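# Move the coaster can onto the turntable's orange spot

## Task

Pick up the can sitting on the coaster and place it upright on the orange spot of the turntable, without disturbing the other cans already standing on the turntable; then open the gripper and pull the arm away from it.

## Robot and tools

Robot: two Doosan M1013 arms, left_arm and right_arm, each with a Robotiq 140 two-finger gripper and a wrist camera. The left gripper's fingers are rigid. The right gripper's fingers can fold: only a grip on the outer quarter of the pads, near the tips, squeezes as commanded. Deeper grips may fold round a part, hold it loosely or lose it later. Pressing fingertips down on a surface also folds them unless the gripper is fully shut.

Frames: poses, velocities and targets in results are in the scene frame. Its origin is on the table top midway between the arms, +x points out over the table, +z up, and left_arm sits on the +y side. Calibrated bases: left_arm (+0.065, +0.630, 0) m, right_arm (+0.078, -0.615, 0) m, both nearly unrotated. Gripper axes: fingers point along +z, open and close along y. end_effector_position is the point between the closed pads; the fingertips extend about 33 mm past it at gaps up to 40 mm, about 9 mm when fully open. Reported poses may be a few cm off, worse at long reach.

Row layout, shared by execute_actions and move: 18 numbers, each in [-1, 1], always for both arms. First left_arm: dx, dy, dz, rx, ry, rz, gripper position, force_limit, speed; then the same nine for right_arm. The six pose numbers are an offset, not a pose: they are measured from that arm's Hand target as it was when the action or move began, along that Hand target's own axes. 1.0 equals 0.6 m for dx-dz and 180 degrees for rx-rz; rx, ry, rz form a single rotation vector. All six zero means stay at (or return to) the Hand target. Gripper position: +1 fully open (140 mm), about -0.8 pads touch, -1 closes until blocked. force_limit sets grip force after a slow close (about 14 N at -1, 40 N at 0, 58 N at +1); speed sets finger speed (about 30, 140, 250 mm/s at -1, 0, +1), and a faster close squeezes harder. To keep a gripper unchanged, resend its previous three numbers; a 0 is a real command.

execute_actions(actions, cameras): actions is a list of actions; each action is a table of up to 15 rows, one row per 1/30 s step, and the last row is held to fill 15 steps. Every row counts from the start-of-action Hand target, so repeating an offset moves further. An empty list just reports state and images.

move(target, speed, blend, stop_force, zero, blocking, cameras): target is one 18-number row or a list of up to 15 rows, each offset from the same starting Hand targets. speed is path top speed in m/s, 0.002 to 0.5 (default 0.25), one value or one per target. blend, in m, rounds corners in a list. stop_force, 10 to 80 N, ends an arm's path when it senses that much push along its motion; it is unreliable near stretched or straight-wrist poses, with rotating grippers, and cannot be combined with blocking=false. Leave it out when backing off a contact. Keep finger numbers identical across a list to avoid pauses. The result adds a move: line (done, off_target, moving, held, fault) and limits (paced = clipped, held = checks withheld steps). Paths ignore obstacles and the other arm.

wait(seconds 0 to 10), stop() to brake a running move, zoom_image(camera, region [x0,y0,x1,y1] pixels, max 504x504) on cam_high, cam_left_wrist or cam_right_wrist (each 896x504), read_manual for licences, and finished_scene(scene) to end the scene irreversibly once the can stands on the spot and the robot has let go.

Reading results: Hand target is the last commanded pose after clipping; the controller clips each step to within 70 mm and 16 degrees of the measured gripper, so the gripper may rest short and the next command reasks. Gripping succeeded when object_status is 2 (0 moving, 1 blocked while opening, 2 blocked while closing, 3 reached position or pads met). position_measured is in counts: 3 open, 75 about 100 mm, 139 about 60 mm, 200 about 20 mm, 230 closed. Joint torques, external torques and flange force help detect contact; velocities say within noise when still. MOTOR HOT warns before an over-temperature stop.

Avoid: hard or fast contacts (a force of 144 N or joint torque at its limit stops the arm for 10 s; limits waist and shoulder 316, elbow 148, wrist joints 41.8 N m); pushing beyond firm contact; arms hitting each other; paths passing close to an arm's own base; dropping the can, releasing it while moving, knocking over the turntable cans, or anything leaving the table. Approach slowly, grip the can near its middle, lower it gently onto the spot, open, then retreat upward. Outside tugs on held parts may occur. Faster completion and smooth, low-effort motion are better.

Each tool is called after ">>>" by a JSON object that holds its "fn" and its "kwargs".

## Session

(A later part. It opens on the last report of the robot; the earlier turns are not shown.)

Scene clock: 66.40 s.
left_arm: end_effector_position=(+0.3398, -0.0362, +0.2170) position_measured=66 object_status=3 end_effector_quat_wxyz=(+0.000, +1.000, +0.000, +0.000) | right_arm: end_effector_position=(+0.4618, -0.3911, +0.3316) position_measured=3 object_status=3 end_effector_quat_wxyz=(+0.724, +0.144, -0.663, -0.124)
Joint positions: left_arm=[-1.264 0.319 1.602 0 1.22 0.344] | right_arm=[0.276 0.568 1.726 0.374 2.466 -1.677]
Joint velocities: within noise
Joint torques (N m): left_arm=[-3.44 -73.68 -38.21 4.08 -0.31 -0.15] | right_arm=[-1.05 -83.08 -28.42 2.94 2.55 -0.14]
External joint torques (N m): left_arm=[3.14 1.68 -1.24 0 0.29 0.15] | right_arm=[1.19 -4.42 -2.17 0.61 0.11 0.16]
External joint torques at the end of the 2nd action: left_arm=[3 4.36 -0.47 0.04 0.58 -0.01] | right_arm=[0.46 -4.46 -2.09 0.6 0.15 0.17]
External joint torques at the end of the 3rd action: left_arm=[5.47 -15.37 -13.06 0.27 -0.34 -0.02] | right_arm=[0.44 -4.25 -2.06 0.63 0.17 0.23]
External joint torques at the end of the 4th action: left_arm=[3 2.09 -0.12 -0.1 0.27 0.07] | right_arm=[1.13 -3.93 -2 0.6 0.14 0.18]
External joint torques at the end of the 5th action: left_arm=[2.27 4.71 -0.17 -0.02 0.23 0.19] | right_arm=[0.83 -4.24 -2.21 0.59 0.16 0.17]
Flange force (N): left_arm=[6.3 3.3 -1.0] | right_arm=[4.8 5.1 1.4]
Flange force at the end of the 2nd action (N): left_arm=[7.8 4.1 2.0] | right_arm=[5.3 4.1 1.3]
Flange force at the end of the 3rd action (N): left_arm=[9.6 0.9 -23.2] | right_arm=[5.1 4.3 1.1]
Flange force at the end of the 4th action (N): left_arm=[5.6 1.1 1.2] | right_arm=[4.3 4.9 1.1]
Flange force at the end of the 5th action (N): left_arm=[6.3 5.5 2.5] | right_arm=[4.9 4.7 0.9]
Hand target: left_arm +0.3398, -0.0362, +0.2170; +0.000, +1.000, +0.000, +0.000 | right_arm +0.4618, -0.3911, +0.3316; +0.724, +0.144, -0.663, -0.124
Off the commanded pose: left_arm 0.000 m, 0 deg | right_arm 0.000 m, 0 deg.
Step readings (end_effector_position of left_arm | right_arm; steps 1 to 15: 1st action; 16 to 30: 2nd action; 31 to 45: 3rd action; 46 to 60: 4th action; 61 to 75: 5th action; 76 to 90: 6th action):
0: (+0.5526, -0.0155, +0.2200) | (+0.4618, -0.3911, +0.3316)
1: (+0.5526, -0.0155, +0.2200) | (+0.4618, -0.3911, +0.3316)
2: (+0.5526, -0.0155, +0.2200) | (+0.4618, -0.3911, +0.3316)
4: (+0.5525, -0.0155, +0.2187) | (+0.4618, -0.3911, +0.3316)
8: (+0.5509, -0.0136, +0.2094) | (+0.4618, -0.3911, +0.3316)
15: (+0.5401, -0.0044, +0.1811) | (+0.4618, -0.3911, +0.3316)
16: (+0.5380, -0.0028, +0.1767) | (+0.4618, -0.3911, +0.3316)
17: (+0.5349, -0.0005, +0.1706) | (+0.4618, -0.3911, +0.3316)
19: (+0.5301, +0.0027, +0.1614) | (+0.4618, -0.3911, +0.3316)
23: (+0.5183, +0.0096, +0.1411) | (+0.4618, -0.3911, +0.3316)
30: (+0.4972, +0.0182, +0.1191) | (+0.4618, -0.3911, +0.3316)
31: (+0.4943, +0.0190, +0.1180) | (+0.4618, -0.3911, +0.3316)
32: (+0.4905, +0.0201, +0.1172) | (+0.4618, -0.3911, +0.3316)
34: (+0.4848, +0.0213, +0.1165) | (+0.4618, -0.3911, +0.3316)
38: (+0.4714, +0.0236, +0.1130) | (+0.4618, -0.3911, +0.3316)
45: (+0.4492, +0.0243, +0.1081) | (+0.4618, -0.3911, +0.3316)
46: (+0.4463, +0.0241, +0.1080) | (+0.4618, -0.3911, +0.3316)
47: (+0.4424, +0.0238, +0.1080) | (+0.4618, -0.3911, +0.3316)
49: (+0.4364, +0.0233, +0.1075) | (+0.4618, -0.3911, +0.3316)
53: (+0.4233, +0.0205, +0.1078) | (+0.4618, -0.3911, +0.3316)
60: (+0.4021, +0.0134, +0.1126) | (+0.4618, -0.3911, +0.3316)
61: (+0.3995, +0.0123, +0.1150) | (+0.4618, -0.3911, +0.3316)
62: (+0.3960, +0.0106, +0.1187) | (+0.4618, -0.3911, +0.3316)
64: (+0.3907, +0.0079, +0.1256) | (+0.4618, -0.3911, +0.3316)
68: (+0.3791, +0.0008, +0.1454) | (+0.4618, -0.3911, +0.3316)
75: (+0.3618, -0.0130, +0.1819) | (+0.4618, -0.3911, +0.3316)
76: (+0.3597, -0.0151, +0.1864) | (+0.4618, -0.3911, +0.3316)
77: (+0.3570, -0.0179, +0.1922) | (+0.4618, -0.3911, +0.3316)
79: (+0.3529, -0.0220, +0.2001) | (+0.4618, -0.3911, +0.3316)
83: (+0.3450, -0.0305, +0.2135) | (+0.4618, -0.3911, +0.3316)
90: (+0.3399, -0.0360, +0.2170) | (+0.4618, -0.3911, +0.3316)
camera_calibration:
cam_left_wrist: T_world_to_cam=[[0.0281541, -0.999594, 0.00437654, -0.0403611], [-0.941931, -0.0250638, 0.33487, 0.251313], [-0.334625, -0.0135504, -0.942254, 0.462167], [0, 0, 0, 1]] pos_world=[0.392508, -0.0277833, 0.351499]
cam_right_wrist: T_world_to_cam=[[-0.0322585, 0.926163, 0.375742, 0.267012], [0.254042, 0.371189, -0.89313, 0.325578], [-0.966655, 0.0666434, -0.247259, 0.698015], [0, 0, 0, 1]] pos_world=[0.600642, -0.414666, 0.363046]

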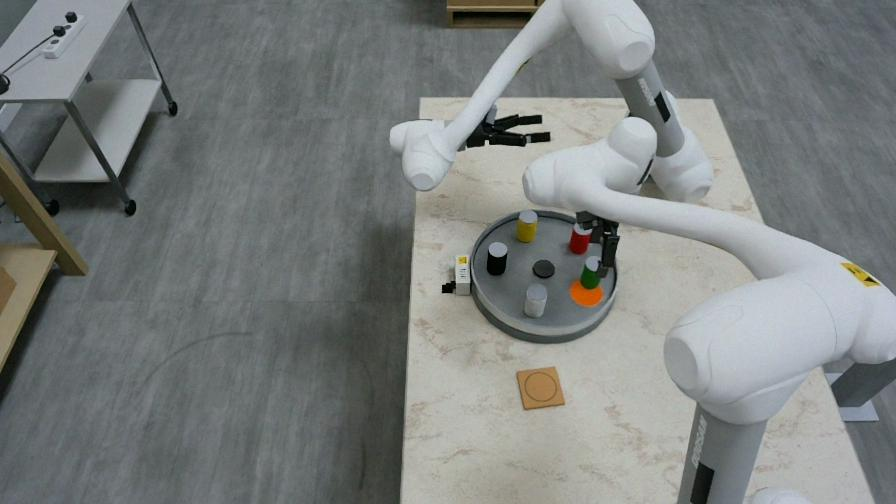

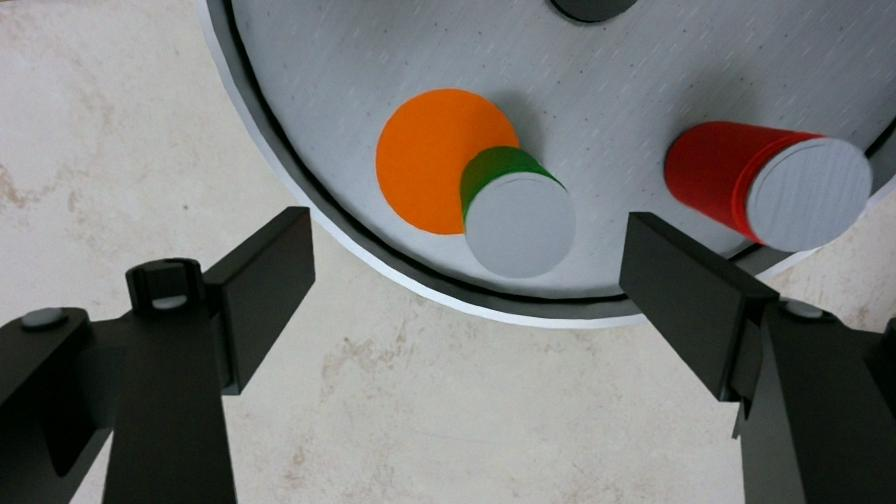

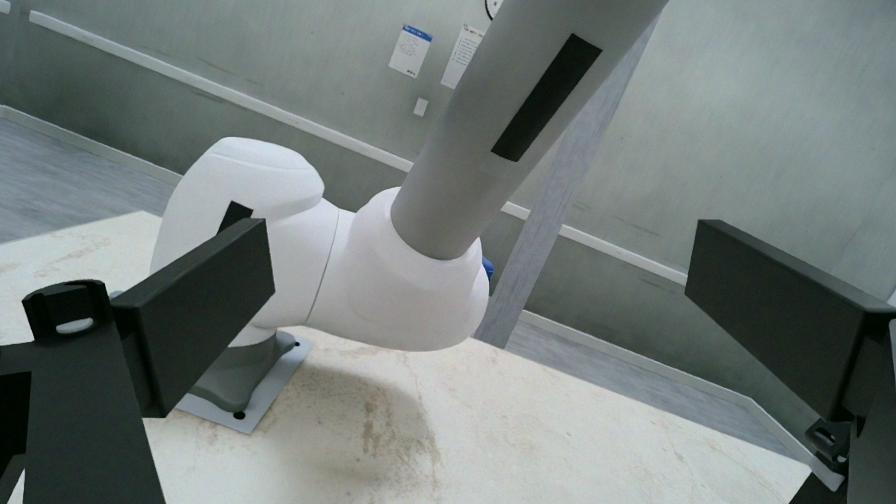

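>>> {"fn": "zoom_image", "kwargs": {"camera": "cam_left_wrist", "region": [340, 60, 640, 300]}}

>>> {"fn": "zoom_image", "kwargs": {"camera": "cam_high", "region": [456, 190, 636, 350]}}

Scaled by 1.680 from the camera's 896x504 image, which has a finer 1280x720 frame.

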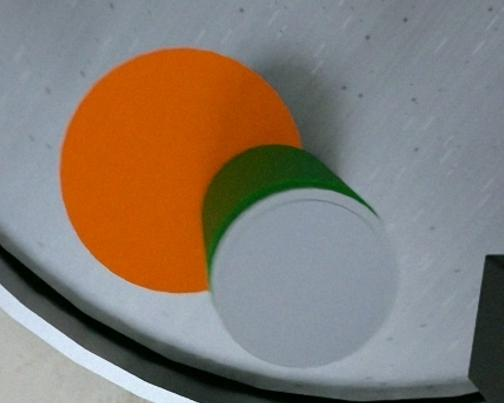

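Scaled by 2.800 from the camera's 896x504 image, which has a finer 1280x720 frame.

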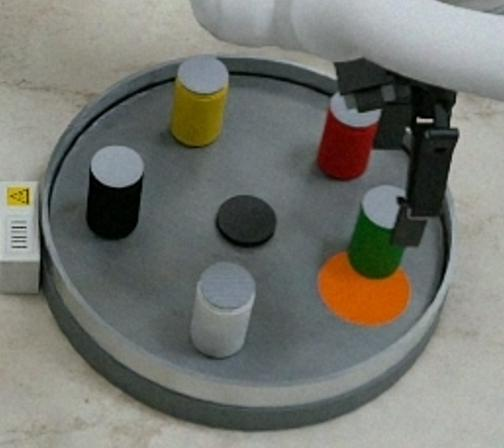

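>>> {"fn": "move", "kwargs": {"target": [[0.1937, -0.1012, 0.0, 0, 0, 0, 0.5, -0.05, 0, 0, 0, 0, 0, 0, 0, 1, 1, 1], [0.1937, -0.1012, 0.1783, 0, 0, 0, 0.5, -0.05, 0, 0, 0, 0, 0, 0, 0, 1, 1, 1]], "speed": 0.2, "blend": 0.02, "cameras": ["cam_high", "cam_left_wrist"]}}

Scene clock: 72.37 s.
left_arm: end_effector_position=(+0.4561, +0.0244, +0.1101) position_measured=66 object_status=3 end_effector_quat_wxyz=(+0.000, +1.000, +0.000, +0.000) | right_arm: end_effector_position=(+0.4618, -0.3911, +0.3316) position_measured=3 object_status=3 end_effector_quat_wxyz=(+0.724, +0.144, -0.663, -0.124)
Joint positions: left_arm=[-1.082 0.393 1.708 0 1.04 0.526] | right_arm=[0.276 0.568 1.726 0.374 2.466 -1.677]
Joint velocities: within noise
Joint torques (N m): left_arm=[-3.64 -76.98 -35.02 3.69 -0.31 -0.1] | right_arm=[-1 -83.19 -28.43 2.92 2.52 -0.17]
External joint torques (N m): left_arm=[3.6 1.09 -1.24 0.06 0.27 0.1] | right_arm=[0.86 -4.69 -2.31 0.64 0.14 0.19]
Flange force (N): left_arm=[6.8 1.0 -0.6] | right_arm=[5.4 4.9 1.3]
Hand target: left_arm +0.4561, +0.0244, +0.1100; +0.000, +1.000, +0.000, +0.000 | right_arm +0.4618, -0.3911, +0.3316; +0.724, +0.144, -0.663, -0.124
Off the commanded pose: left_arm 0.000 m, 0 deg | right_arm 0.000 m, 0 deg.
move: done
camera_calibration:
cam_left_wrist: T_world_to_cam=[[0.0281471, -0.999594, 0.00441124, 0.0173986], [-0.941946, -0.0250462, 0.334829, 0.39819], [-0.334582, -0.0135796, -0.942269, 0.401113], [0, 0, 0, 1]] pos_world=[0.508789, 0.0328117, 0.244554]
Images, in order (width x height): cam_high 896x504, cam_left_wrist 896x504.

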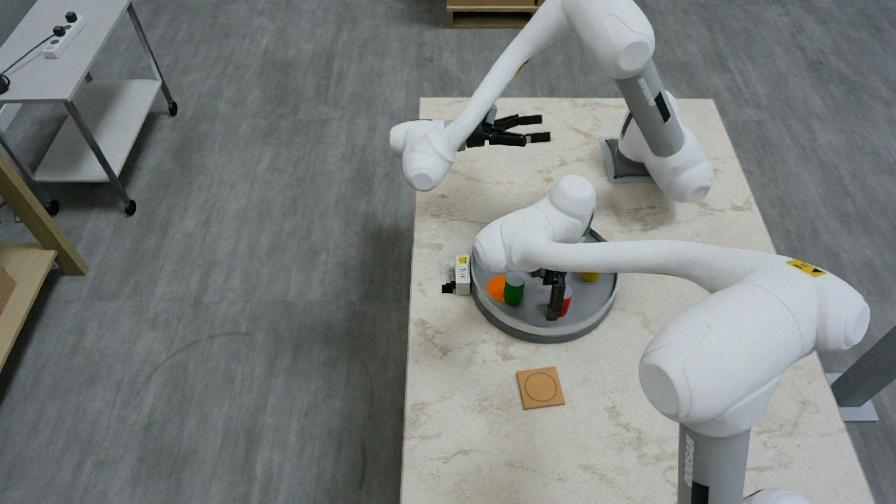

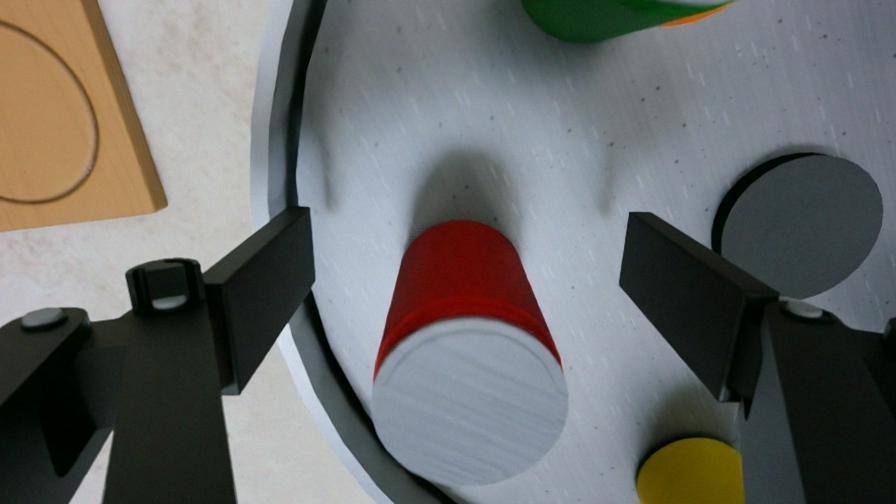

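>>> {"fn": "execute_actions", "kwargs": {"actions": [[[0,0,0,0,0,0,0.2,-0.05,-1,0,0,0,0,0,0,1,1,1]]], "cameras": []}}

>>> {"fn": "wait", "kwargs": {"seconds": 0.5, "cameras": []}}

Scene clock: 73.97 s.
left_arm: end_effector_position=(+0.4561, +0.0244, +0.1100) position_measured=104 object_status=0 end_effector_quat_wxyz=(+0.000, +1.000, +0.000, +0.000) | right_arm: end_effector_position=(+0.4618, -0.3911, +0.3316) position_measured=3 object_status=3 end_effector_quat_wxyz=(+0.724, +0.144, -0.663, -0.124)
Joint positions: left_arm=[-1.082 0.393 1.708 0 1.04 0.526] | right_arm=[0.276 0.568 1.726 0.374 2.466 -1.677]
Joint velocities: within noise
Joint torques (N m): left_arm=[-3.39 -77.23 -35 3.79 -0.3 -0.19] | right_arm=[-0.93 -83.4 -28.44 2.96 2.49 -0.2]
External joint torques (N m): left_arm=[3.37 1.61 -1.15 -0.05 0.27 0.19] | right_arm=[0.63 -4.46 -2.32 0.6 0.18 0.21]
Flange force (N): left_arm=[6.9 1.6 -0.1] | right_arm=[5.3 4.6 0.9]
Hand target: left_arm +0.4561, +0.0244, +0.1100; +0.000, +1.000, +0.000, +0.000 | right_arm +0.4618, -0.3911, +0.3316; +0.724, +0.144, -0.663, -0.124
Off the commanded pose: left_arm 0.000 m, 0 deg | right_arm 0.000 m, 0 deg.
Step readings (end_effector_position of left_arm | right_arm):
0: (+0.4561, +0.0244, +0.1100) | (+0.4618, -0.3911, +0.3316)
1: (+0.4561, +0.0244, +0.1100) | (+0.4618, -0.3911, +0.3316)
2: (+0.4561, +0.0244, +0.1100) | (+0.4618, -0.3911, +0.3316)
4: (+0.4561, +0.0244, +0.1100) | (+0.4618, -0.3911, +0.3316)
8: (+0.4561, +0.0244, +0.1100) | (+0.4618, -0.3911, +0.3316)
15: (+0.4561, +0.0244, +0.1100) | (+0.4618, -0.3911, +0.3316)
No camera images: "cameras" was empty.

Scene clock: 74.47 s.
left_arm: end_effector_position=(+0.4561, +0.0244, +0.1100) position_measured=104 object_status=3 end_effector_quat_wxyz=(+0.000, +1.000, +0.000, +0.000) | right_arm: end_effector_position=(+0.4618, -0.3911, +0.3316) position_measured=3 object_status=3 end_effector_quat_wxyz=(+0.724, +0.144, -0.663, -0.124)
Joint positions: left_arm=[-1.082 0.393 1.708 0 1.04 0.526] | right_arm=[0.276 0.568 1.726 0.374 2.466 -1.677]
Joint velocities: within noise
Joint torques (N m): left_arm=[-3.45 -77.45 -35.17 3.75 -0.31 -0.17] | right_arm=[-0.84 -83.54 -28.49 2.9 2.47 -0.2]
External joint torques (N m): left_arm=[3.67 2.06 -0.76 -0.03 0.28 0.17] | right_arm=[0.83 -3.85 -2.05 0.64 0.18 0.21]
Flange force (N): left_arm=[7.2 1.3 0.6] | right_arm=[4.5 4.7 0.7]
Hand target: left_arm +0.4561, +0.0244, +0.1100; +0.000, +1.000, +0.000, +0.000 | right_arm +0.4618, -0.3911, +0.3316; +0.724, +0.144, -0.663, -0.124
Tool commands: left_gripper/position=+0.2 left_gripper/force_limit=-0.05 left_gripper/speed=-1.0 right_gripper/position=+1.0 right_gripper/force_limit=+1.0 right_gripper/speed=+1.0
Off the commanded pose: left_arm 0.000 m, 0 deg | right_arm 0.000 m, 0 deg.
wait: 0.50 s; at rest by 0.17 s
No camera images: "cameras" was empty.

>>> {"fn": "wait", "kwargs": {"seconds": 7.1, "cameras": ["cam_high", "cam_left_wrist"]}}

Scene clock: 81.73 s.
left_arm: end_effector_position=(+0.4561, +0.0244, +0.1100) position_measured=104 object_status=3 end_effector_quat_wxyz=(+0.000, +1.000, +0.000, +0.000) | right_arm: end_effector_position=(+0.4618, -0.3911, +0.3316) position_measured=3 object_status=3 end_effector_quat_wxyz=(+0.724, +0.144, -0.663, -0.124)
Joint positions: left_arm=[-1.082 0.393 1.708 0 1.04 0.526] | right_arm=[0.276 0.568 1.726 0.374 2.466 -1.677]
Joint velocities: within noise
Joint torques (N m): left_arm=[-4.02 -77.35 -35.28 3.74 -0.28 -0.17] | right_arm=[-0.69 -83.33 -28.46 2.94 2.5 -0.15]
External joint torques (N m): left_arm=[4.35 1.84 -0.73 0 0.25 0.17] | right_arm=[0.93 -4.49 -2.23 0.61 0.16 0.17]
Flange force (N): left_arm=[7.8 0.5 0.5] | right_arm=[5.1 4.9 1.2]
Hand target: left_arm +0.4561, +0.0244, +0.1100; +0.000, +1.000, +0.000, +0.000 | right_arm +0.4618, -0.3911, +0.3316; +0.724, +0.144, -0.663, -0.124
Tool commands: left_gripper/position=+0.2 left_gripper/force_limit=-0.05 left_gripper/speed=-1.0 right_gripper/position=+1.0 right_gripper/force_limit=+1.0 right_gripper/speed=+1.0
Off the commanded pose: left_arm 0.000 m, 0 deg | right_arm 0.000 m, 0 deg.
wait: 7.10 s; at rest from the start
camera_calibration:
cam_left_wrist: T_world_to_cam=[[0.0281156, -0.999595, 0.0043369, 0.0174397], [-0.941953, -0.0250417, 0.33481, 0.39822], [-0.334565, -0.0134985, -0.942276, 0.401065], [0, 0, 0, 1]] pos_world=[0.508797, 0.0328186, 0.24451]
Images, in order (width x height): cam_high 896x504, cam_left_wrist 896x504.

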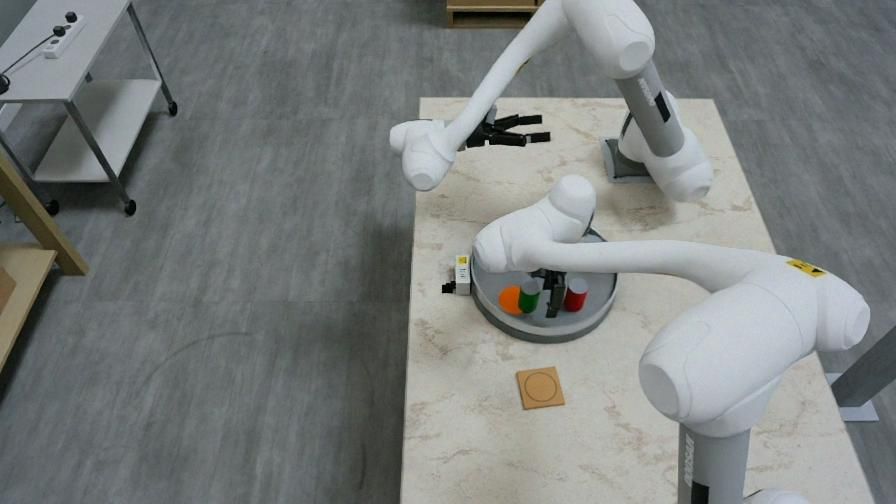

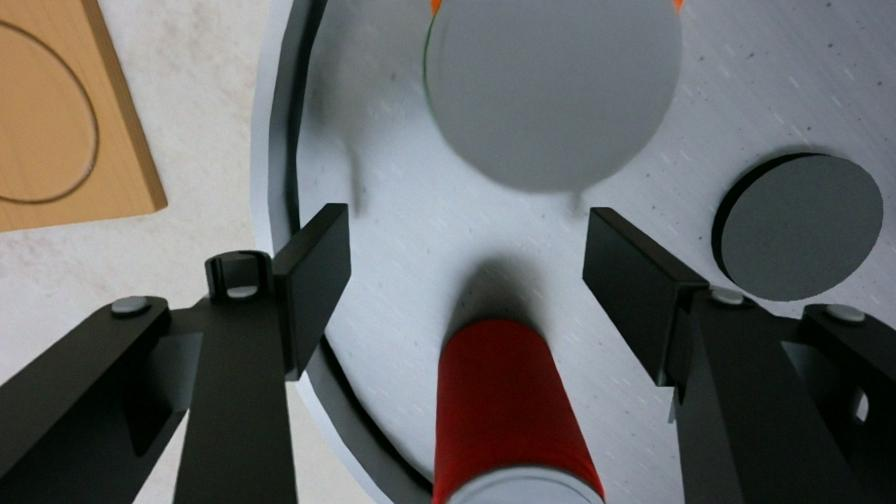

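>>> {"fn": "zoom_image", "kwargs": {"camera": "cam_left_wrist", "region": [400, 0, 900, 310]}}

>>> {"fn": "zoom_image", "kwargs": {"camera": "cam_high", "region": [456, 190, 636, 350]}}

Invalid region (400, 0, 900, 310): it reaches outside that camera's 896x504 image.

Scaled by 2.800 from the camera's 896x504 image, which has a finer 1280x720 frame.

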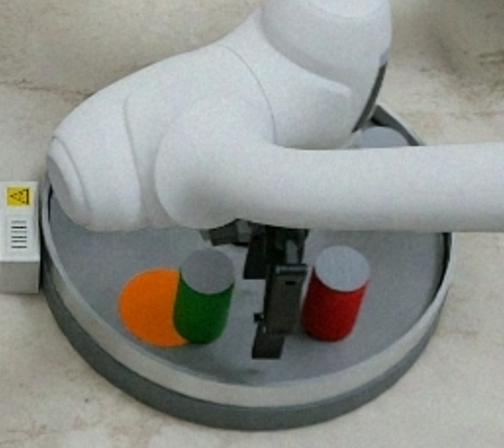

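>>> {"fn": "wait", "kwargs": {"seconds": 0, "cameras": []}}

Scene clock: 83.93 s.
left_arm: end_effector_position=(+0.4561, +0.0244, +0.1100) position_measured=104 object_status=3 end_effector_quat_wxyz=(+0.000, +1.000, +0.000, +0.000) | right_arm: end_effector_position=(+0.4618, -0.3911, +0.3316) position_measured=3 object_status=3 end_effector_quat_wxyz=(+0.724, +0.144, -0.663, -0.124)
Joint positions: left_arm=[-1.082 0.393 1.708 0 1.04 0.526] | right_arm=[0.276 0.568 1.726 0.374 2.466 -1.677]
Joint velocities: within noise
Joint torques (N m): left_arm=[-3.38 -77.66 -35.21 3.72 -0.21 -0.11] | right_arm=[-0.65 -83.29 -28.47 2.95 2.5 -0.13]
External joint torques (N m): left_arm=[3.71 2.39 -0.76 0.02 0.18 0.11] | right_arm=[0.57 -4.55 -2.2 0.61 0.16 0.15]
Flange force (N): left_arm=[7.3 1.6 1.0] | right_arm=[5.4 4.4 1.2]
Hand target: left_arm +0.4561, +0.0244, +0.1100; +0.000, +1.000, +0.000, +0.000 | right_arm +0.4618, -0.3911, +0.3316; +0.724, +0.144, -0.663, -0.124
Tool commands: left_gripper/position=+0.2 left_gripper/force_limit=-0.05 left_gripper/speed=-1.0 right_gripper/position=+1.0 right_gripper/force_limit=+1.0 right_gripper/speed=+1.0
Off the commanded pose: left_arm 0.000 m, 0 deg | right_arm 0.000 m, 0 deg.
No camera images: "cameras" was empty.

>>> {"fn": "wait", "kwargs": {"seconds": 0, "cameras": ["cam_high"]}}

Scene clock: 84.70 s.
left_arm: end_effector_position=(+0.4561, +0.0244, +0.1100) position_measured=104 object_status=3 end_effector_quat_wxyz=(+0.000, +1.000, +0.000, +0.000) | right_arm: end_effector_position=(+0.4618, -0.3911, +0.3316) position_measured=3 object_status=3 end_effector_quat_wxyz=(+0.724, +0.144, -0.663, -0.124)
Joint positions: left_arm=[-1.082 0.393 1.708 0 1.04 0.526] | right_arm=[0.276 0.568 1.726 0.374 2.466 -1.677]
Joint velocities: within noise
Joint torques (N m): left_arm=[-3.72 -77.85 -35.26 3.78 -0.29 -0.15] | right_arm=[-1 -83.42 -28.49 2.96 2.54 -0.19]
External joint torques (N m): left_arm=[4.46 1.97 -0.85 -0.02 0.26 0.15] | right_arm=[1.26 -4.54 -2.26 0.6 0.12 0.21]
Flange force (N): left_arm=[8.1 0.8 0.5] | right_arm=[5.0 5.3 1.4]
Hand target: left_arm +0.4561, +0.0244, +0.1100; +0.000, +1.000, +0.000, +0.000 | right_arm +0.4618, -0.3911, +0.3316; +0.724, +0.144, -0.663, -0.124
Tool commands: left_gripper/position=+0.2 left_gripper/force_limit=-0.05 left_gripper/speed=-1.0 right_gripper/position=+1.0 right_gripper/force_limit=+1.0 right_gripper/speed=+1.0
Off the commanded pose: left_arm 0.000 m, 0 deg | right_arm 0.000 m, 0 deg.
Images, in order (width x height): cam_high 896x504.

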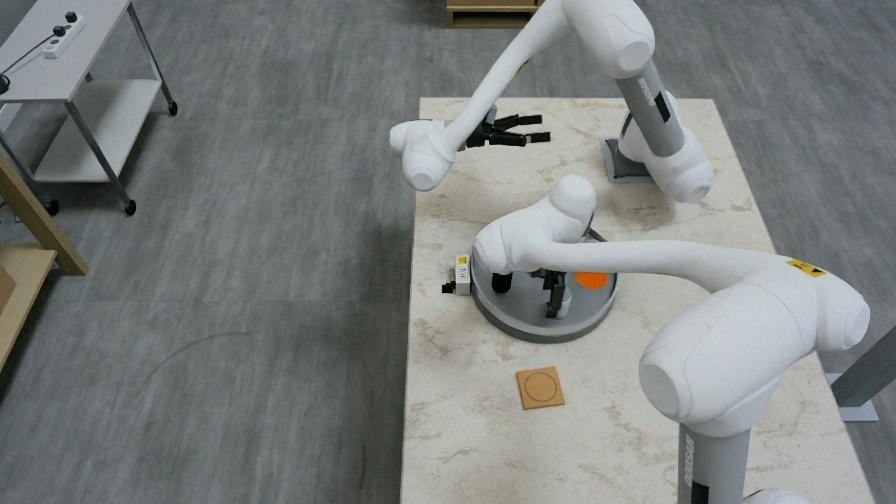

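>>> {"fn": "wait", "kwargs": {"seconds": 5.9, "cameras": []}}

>>> {"fn": "execute_actions", "kwargs": {"actions": [[[0,0,0,0,0,0,-1,-0.05,-0.4,0,0,0,0,0,0,1,1,1]],[[0,0,0,0,0,0,-1,-0.05,-0.4,0,0,0,0,0,0,1,1,1],[0,0,0,0,0,0,-1,-0.05,-0.4,0,0,0,0,0,0,1,1,1],[0,0,0,0,0,0,-1,-0.05,-0.4,0,0,0,0,0,0,1,1,1],[0,0,0,0,0,0,-1,-0.05,-0.4,0,0,0,0,0,0,1,1,1],[0,0,0,0,0,0,-1,-0.05,-0.4,0,0,0,0,0,0,1,1,1],[0,0,0,0,0,0,0.5,-0.05,0,0,0,0,0,0,0,1,1,1]]], "cameras": []}}

>>> {"fn": "move", "kwargs": {"target": [0,0,-0.18,0,0,0,0.5,-0.05,0,0,0,0,0,0,0,1,1,1], "speed": [0.25], "cameras": ["cam_high","cam_left_wrist"]}}

Scene clock: 90.90 s.
left_arm: end_effector_position=(+0.4561, +0.0244, +0.1100) position_measured=104 object_status=3 end_effector_quat_wxyz=(+0.000, +1.000, +0.000, +0.000) | right_arm: end_effector_position=(+0.4618, -0.3911, +0.3316) position_measured=3 object_status=3 end_effector_quat_wxyz=(+0.724, +0.144, -0.663, -0.124)
Joint positions: left_arm=[-1.082 0.393 1.708 0 1.04 0.526] | right_arm=[0.276 0.568 1.726 0.374 2.466 -1.677]
Joint velocities: within noise
Joint torques (N m): left_arm=[-3.99 -77.16 -35.01 3.71 -0.3 -0.18] | right_arm=[-0.61 -83.2 -28.43 2.97 2.46 -0.15]
External joint torques (N m): left_arm=[3.98 1.6 -1.09 0.03 0.26 0.18] | right_arm=[0.72 -5.32 -2.38 0.6 0.21 0.17]
Flange force (N): left_arm=[7.6 1.1 0.0] | right_arm=[6.2 4.8 1.8]
Hand target: left_arm +0.4561, +0.0244, +0.1100; +0.000, +1.000, +0.000, +0.000 | right_arm +0.4618, -0.3911, +0.3316; +0.724, +0.144, -0.663, -0.124
Tool commands: left_gripper/position=+0.2 left_gripper/force_limit=-0.05 left_gripper/speed=-1.0 right_gripper/position=+1.0 right_gripper/force_limit=+1.0 right_gripper/speed=+1.0
Off the commanded pose: left_arm 0.000 m, 0 deg | right_arm 0.000 m, 0 deg.
wait: 5.90 s; at rest from the start
No camera images: "cameras" was empty.

Scene clock: 92.30 s.
left_arm: end_effector_position=(+0.4561, +0.0244, +0.1100) position_measured=66 object_status=0 end_effector_quat_wxyz=(+0.000, +1.000, +0.000, +0.000) | right_arm: end_effector_position=(+0.4618, -0.3911, +0.3316) position_measured=3 object_status=3 end_effector_quat_wxyz=(+0.724, +0.144, -0.663, -0.124)
Joint positions: left_arm=[-1.082 0.393 1.708 0 1.04 0.526] | right_arm=[0.276 0.568 1.726 0.374 2.466 -1.677]
Joint velocities: within noise
Joint torques (N m): left_arm=[-3.4 -77.18 -35.2 3.71 -0.31 -0.21] | right_arm=[-0.82 -83.37 -28.46 2.97 2.47 -0.15]
External joint torques (N m): left_arm=[3.47 1.3 -0.88 0.03 0.28 0.21] | right_arm=[0.55 -4.34 -2.17 0.58 0.19 0.17]
External joint torques at the end of the 1st action: left_arm=[2.01 -4.89 -4.51 -0.85 0.74 0.13] | right_arm=[0.48 -4.38 -2.13 0.6 0.14 0.19]
Flange force (N): left_arm=[6.5 0.7 -0.1] | right_arm=[5.2 4.3 1.0]
Flange force at the end of the 1st action (N): left_arm=[4.3 1.1 -9.1] | right_arm=[5.2 4.2 1.2]
Hand target: left_arm +0.4561, +0.0244, +0.1100; +0.000, +1.000, +0.000, +0.000 | right_arm +0.4618, -0.3911, +0.3316; +0.724, +0.144, -0.663, -0.124
Off the commanded pose: left_arm 0.000 m, 0 deg | right_arm 0.000 m, 0 deg.
Step readings (end_effector_position of left_arm | right_arm; steps 1 to 15: 1st action; 16 to 30: 2nd action):
0: (+0.4561, +0.0244, +0.1100) | (+0.4618, -0.3911, +0.3316)
1: (+0.4561, +0.0244, +0.1100) | (+0.4618, -0.3911, +0.3316)
2: (+0.4561, +0.0244, +0.1100) | (+0.4618, -0.3911, +0.3316)
4: (+0.4561, +0.0244, +0.1100) | (+0.4618, -0.3911, +0.3316)
8: (+0.4561, +0.0244, +0.1100) | (+0.4618, -0.3911, +0.3316)
15: (+0.4561, +0.0244, +0.1100) | (+0.4618, -0.3911, +0.3316)
16: (+0.4561, +0.0244, +0.1100) | (+0.4618, -0.3911, +0.3316)
17: (+0.4561, +0.0244, +0.1100) | (+0.4618, -0.3911, +0.3316)
19: (+0.4561, +0.0244, +0.1100) | (+0.4618, -0.3911, +0.3316)
23: (+0.4561, +0.0244, +0.1100) | (+0.4618, -0.3911, +0.3316)
30: (+0.4561, +0.0244, +0.1100) | (+0.4618, -0.3911, +0.3316)
No camera images: "cameras" was empty.

Scene clock: 93.13 s.
left_arm: end_effector_position=(+0.4561, +0.0245, +0.2180) position_measured=66 object_status=3 end_effector_quat_wxyz=(+0.000, +1.000, +0.000, +0.000) | right_arm: end_effector_position=(+0.4618, -0.3911, +0.3316) position_measured=3 object_status=3 end_effector_quat_wxyz=(+0.724, +0.144, -0.663, -0.124)
Joint positions: left_arm=[-1.082 0.318 1.601 0 1.222 0.526] | right_arm=[0.276 0.568 1.726 0.374 2.466 -1.677]
Joint velocities: within noise
Joint torques (N m): left_arm=[-3.69 -73.43 -37.72 4.04 -0.36 -0.13] | right_arm=[-0.75 -83.51 -28.55 2.9 2.49 -0.18]
External joint torques (N m): left_arm=[3.57 1.34 -1.7 0.03 0.33 0.13] | right_arm=[0.76 -3.56 -1.9 0.63 0.16 0.2]
Flange force (N): left_arm=[7.6 2.2 -1.8] | right_arm=[4.1 4.4 0.7]
Hand target: left_arm +0.4561, +0.0245, +0.2180; +0.000, +1.000, +0.000, +0.000 | right_arm +0.4618, -0.3911, +0.3316; +0.724, +0.144, -0.663, -0.124
Off the commanded pose: left_arm 0.000 m, 0 deg | right_arm 0.000 m, 0 deg.
move: done
camera_calibration:
cam_left_wrist: T_world_to_cam=[[0.0281217, -0.999595, 0.00431053, 0.0170256], [-0.941949, -0.025056, 0.33482, 0.362039], [-0.334577, -0.013476, -0.942272, 0.502805], [0, 0, 0, 1]] pos_world=[0.50877, 0.0328658, 0.352488]
Images, in order (width x height): cam_high 896x504, cam_left_wrist 896x504.

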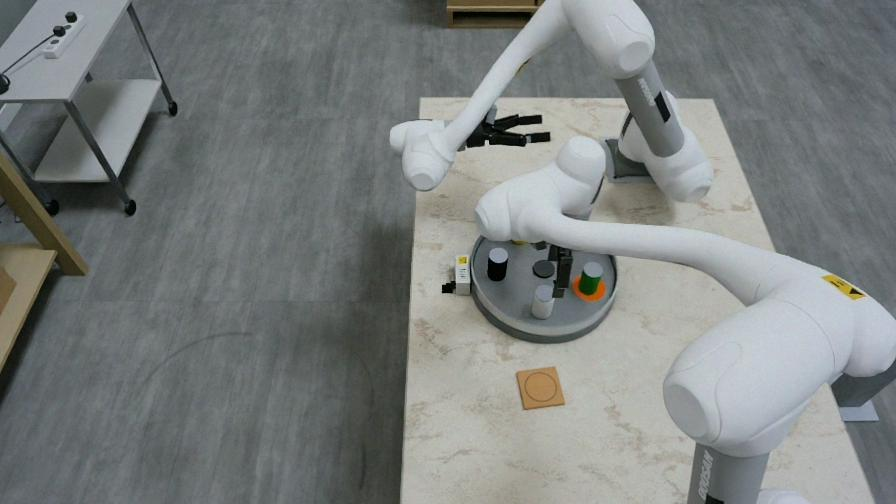

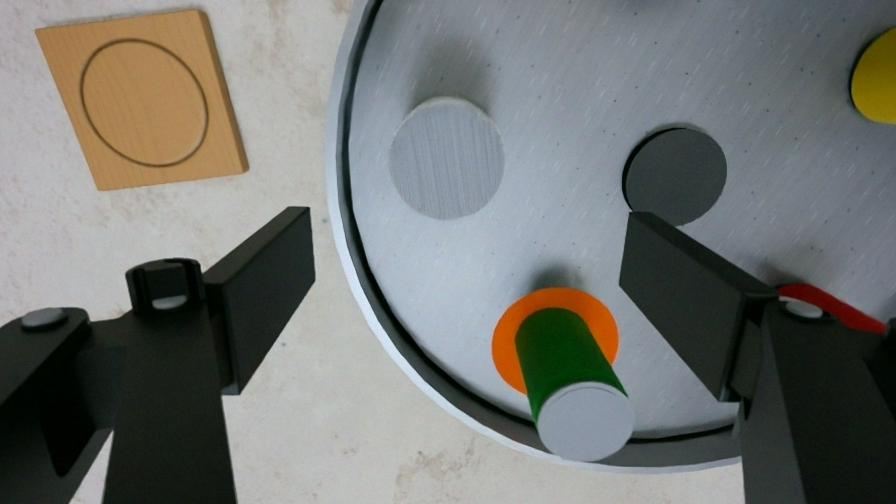

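>>> {"fn": "zoom_image", "kwargs": {"camera": "cam_left_wrist", "region": [440, 230, 700, 490]}}

>>> {"fn": "zoom_image", "kwargs": {"camera": "cam_high", "region": [456, 190, 636, 350]}}

Scaled by 1.938 from the camera's 896x504 image, which has a finer 1280x720 frame.

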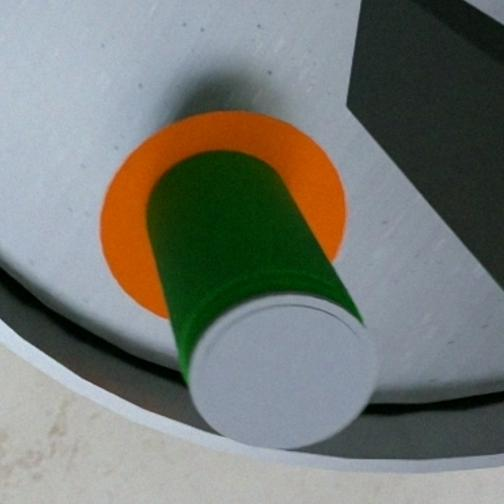

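Scaled by 2.800 from the camera's 896x504 image, which has a finer 1280x720 frame.

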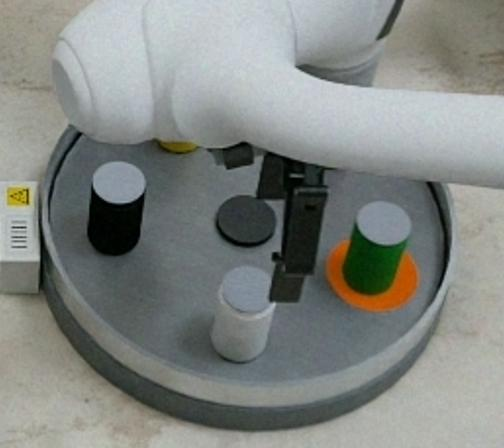

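>>> {"fn": "move", "kwargs": {"target": [-0.08,-0.28,-0.15,0,0,0,0.5,-0.05,0,0,0,0,0,0,0,1,1,1], "speed": [0.3], "cameras": ["cam_high"]}}

Scene clock: 94.67 s.
left_arm: end_effector_position=(+0.4082, +0.1925, +0.3079) position_measured=66 object_status=3 end_effector_quat_wxyz=(+0.000, +1.000, +0.000, +0.000) | right_arm: end_effector_position=(+0.4618, -0.3911, +0.3316) position_measured=3 object_status=3 end_effector_quat_wxyz=(+0.724, +0.144, -0.663, -0.124)
Joint positions: left_arm=[-1.004 0.018 1.791 0 1.332 0.604] | right_arm=[0.276 0.568 1.726 0.374 2.466 -1.677]
Joint velocities: within noise
Joint torques (N m): left_arm=[-4.01 -42.29 -39.73 4.2 -0.29 -0.1] | right_arm=[-0.88 -83.28 -28.5 2.94 2.52 -0.21]
External joint torques (N m): left_arm=[4.15 -0.28 -0.93 0.01 0.25 0.1] | right_arm=[0.68 -4.1 -2.14 0.61 0.13 0.23]
Flange force (N): left_arm=[7.0 -3.5 -1.9] | right_arm=[4.8 4.5 0.9]
Hand target: left_arm +0.4082, +0.1925, +0.3080; +0.000, +1.000, +0.000, +0.000 | right_arm +0.4618, -0.3911, +0.3316; +0.724, +0.144, -0.663, -0.124
Off the commanded pose: left_arm 0.000 m, 0 deg | right_arm 0.000 m, 0 deg.
move: done
Images, in order (width x height): cam_high 896x504.

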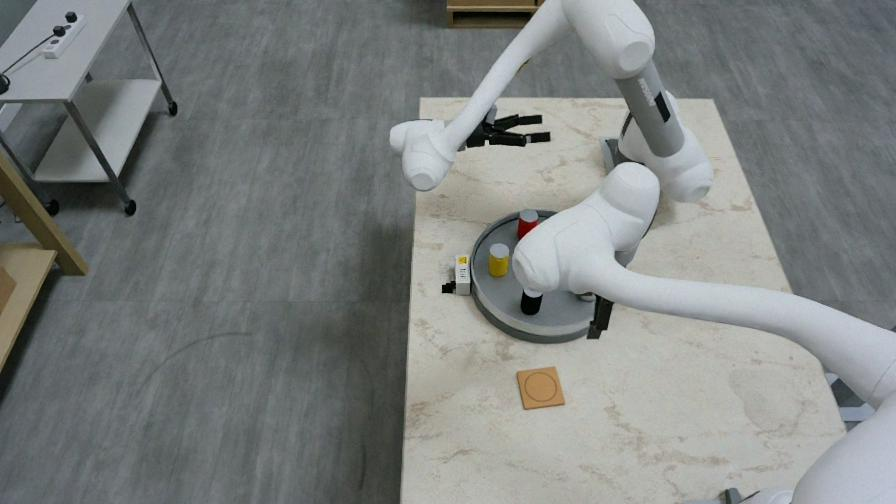

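>>> {"fn": "finished_scene", "kwargs": {"scene": 1}}

The scene is finished: the task was done.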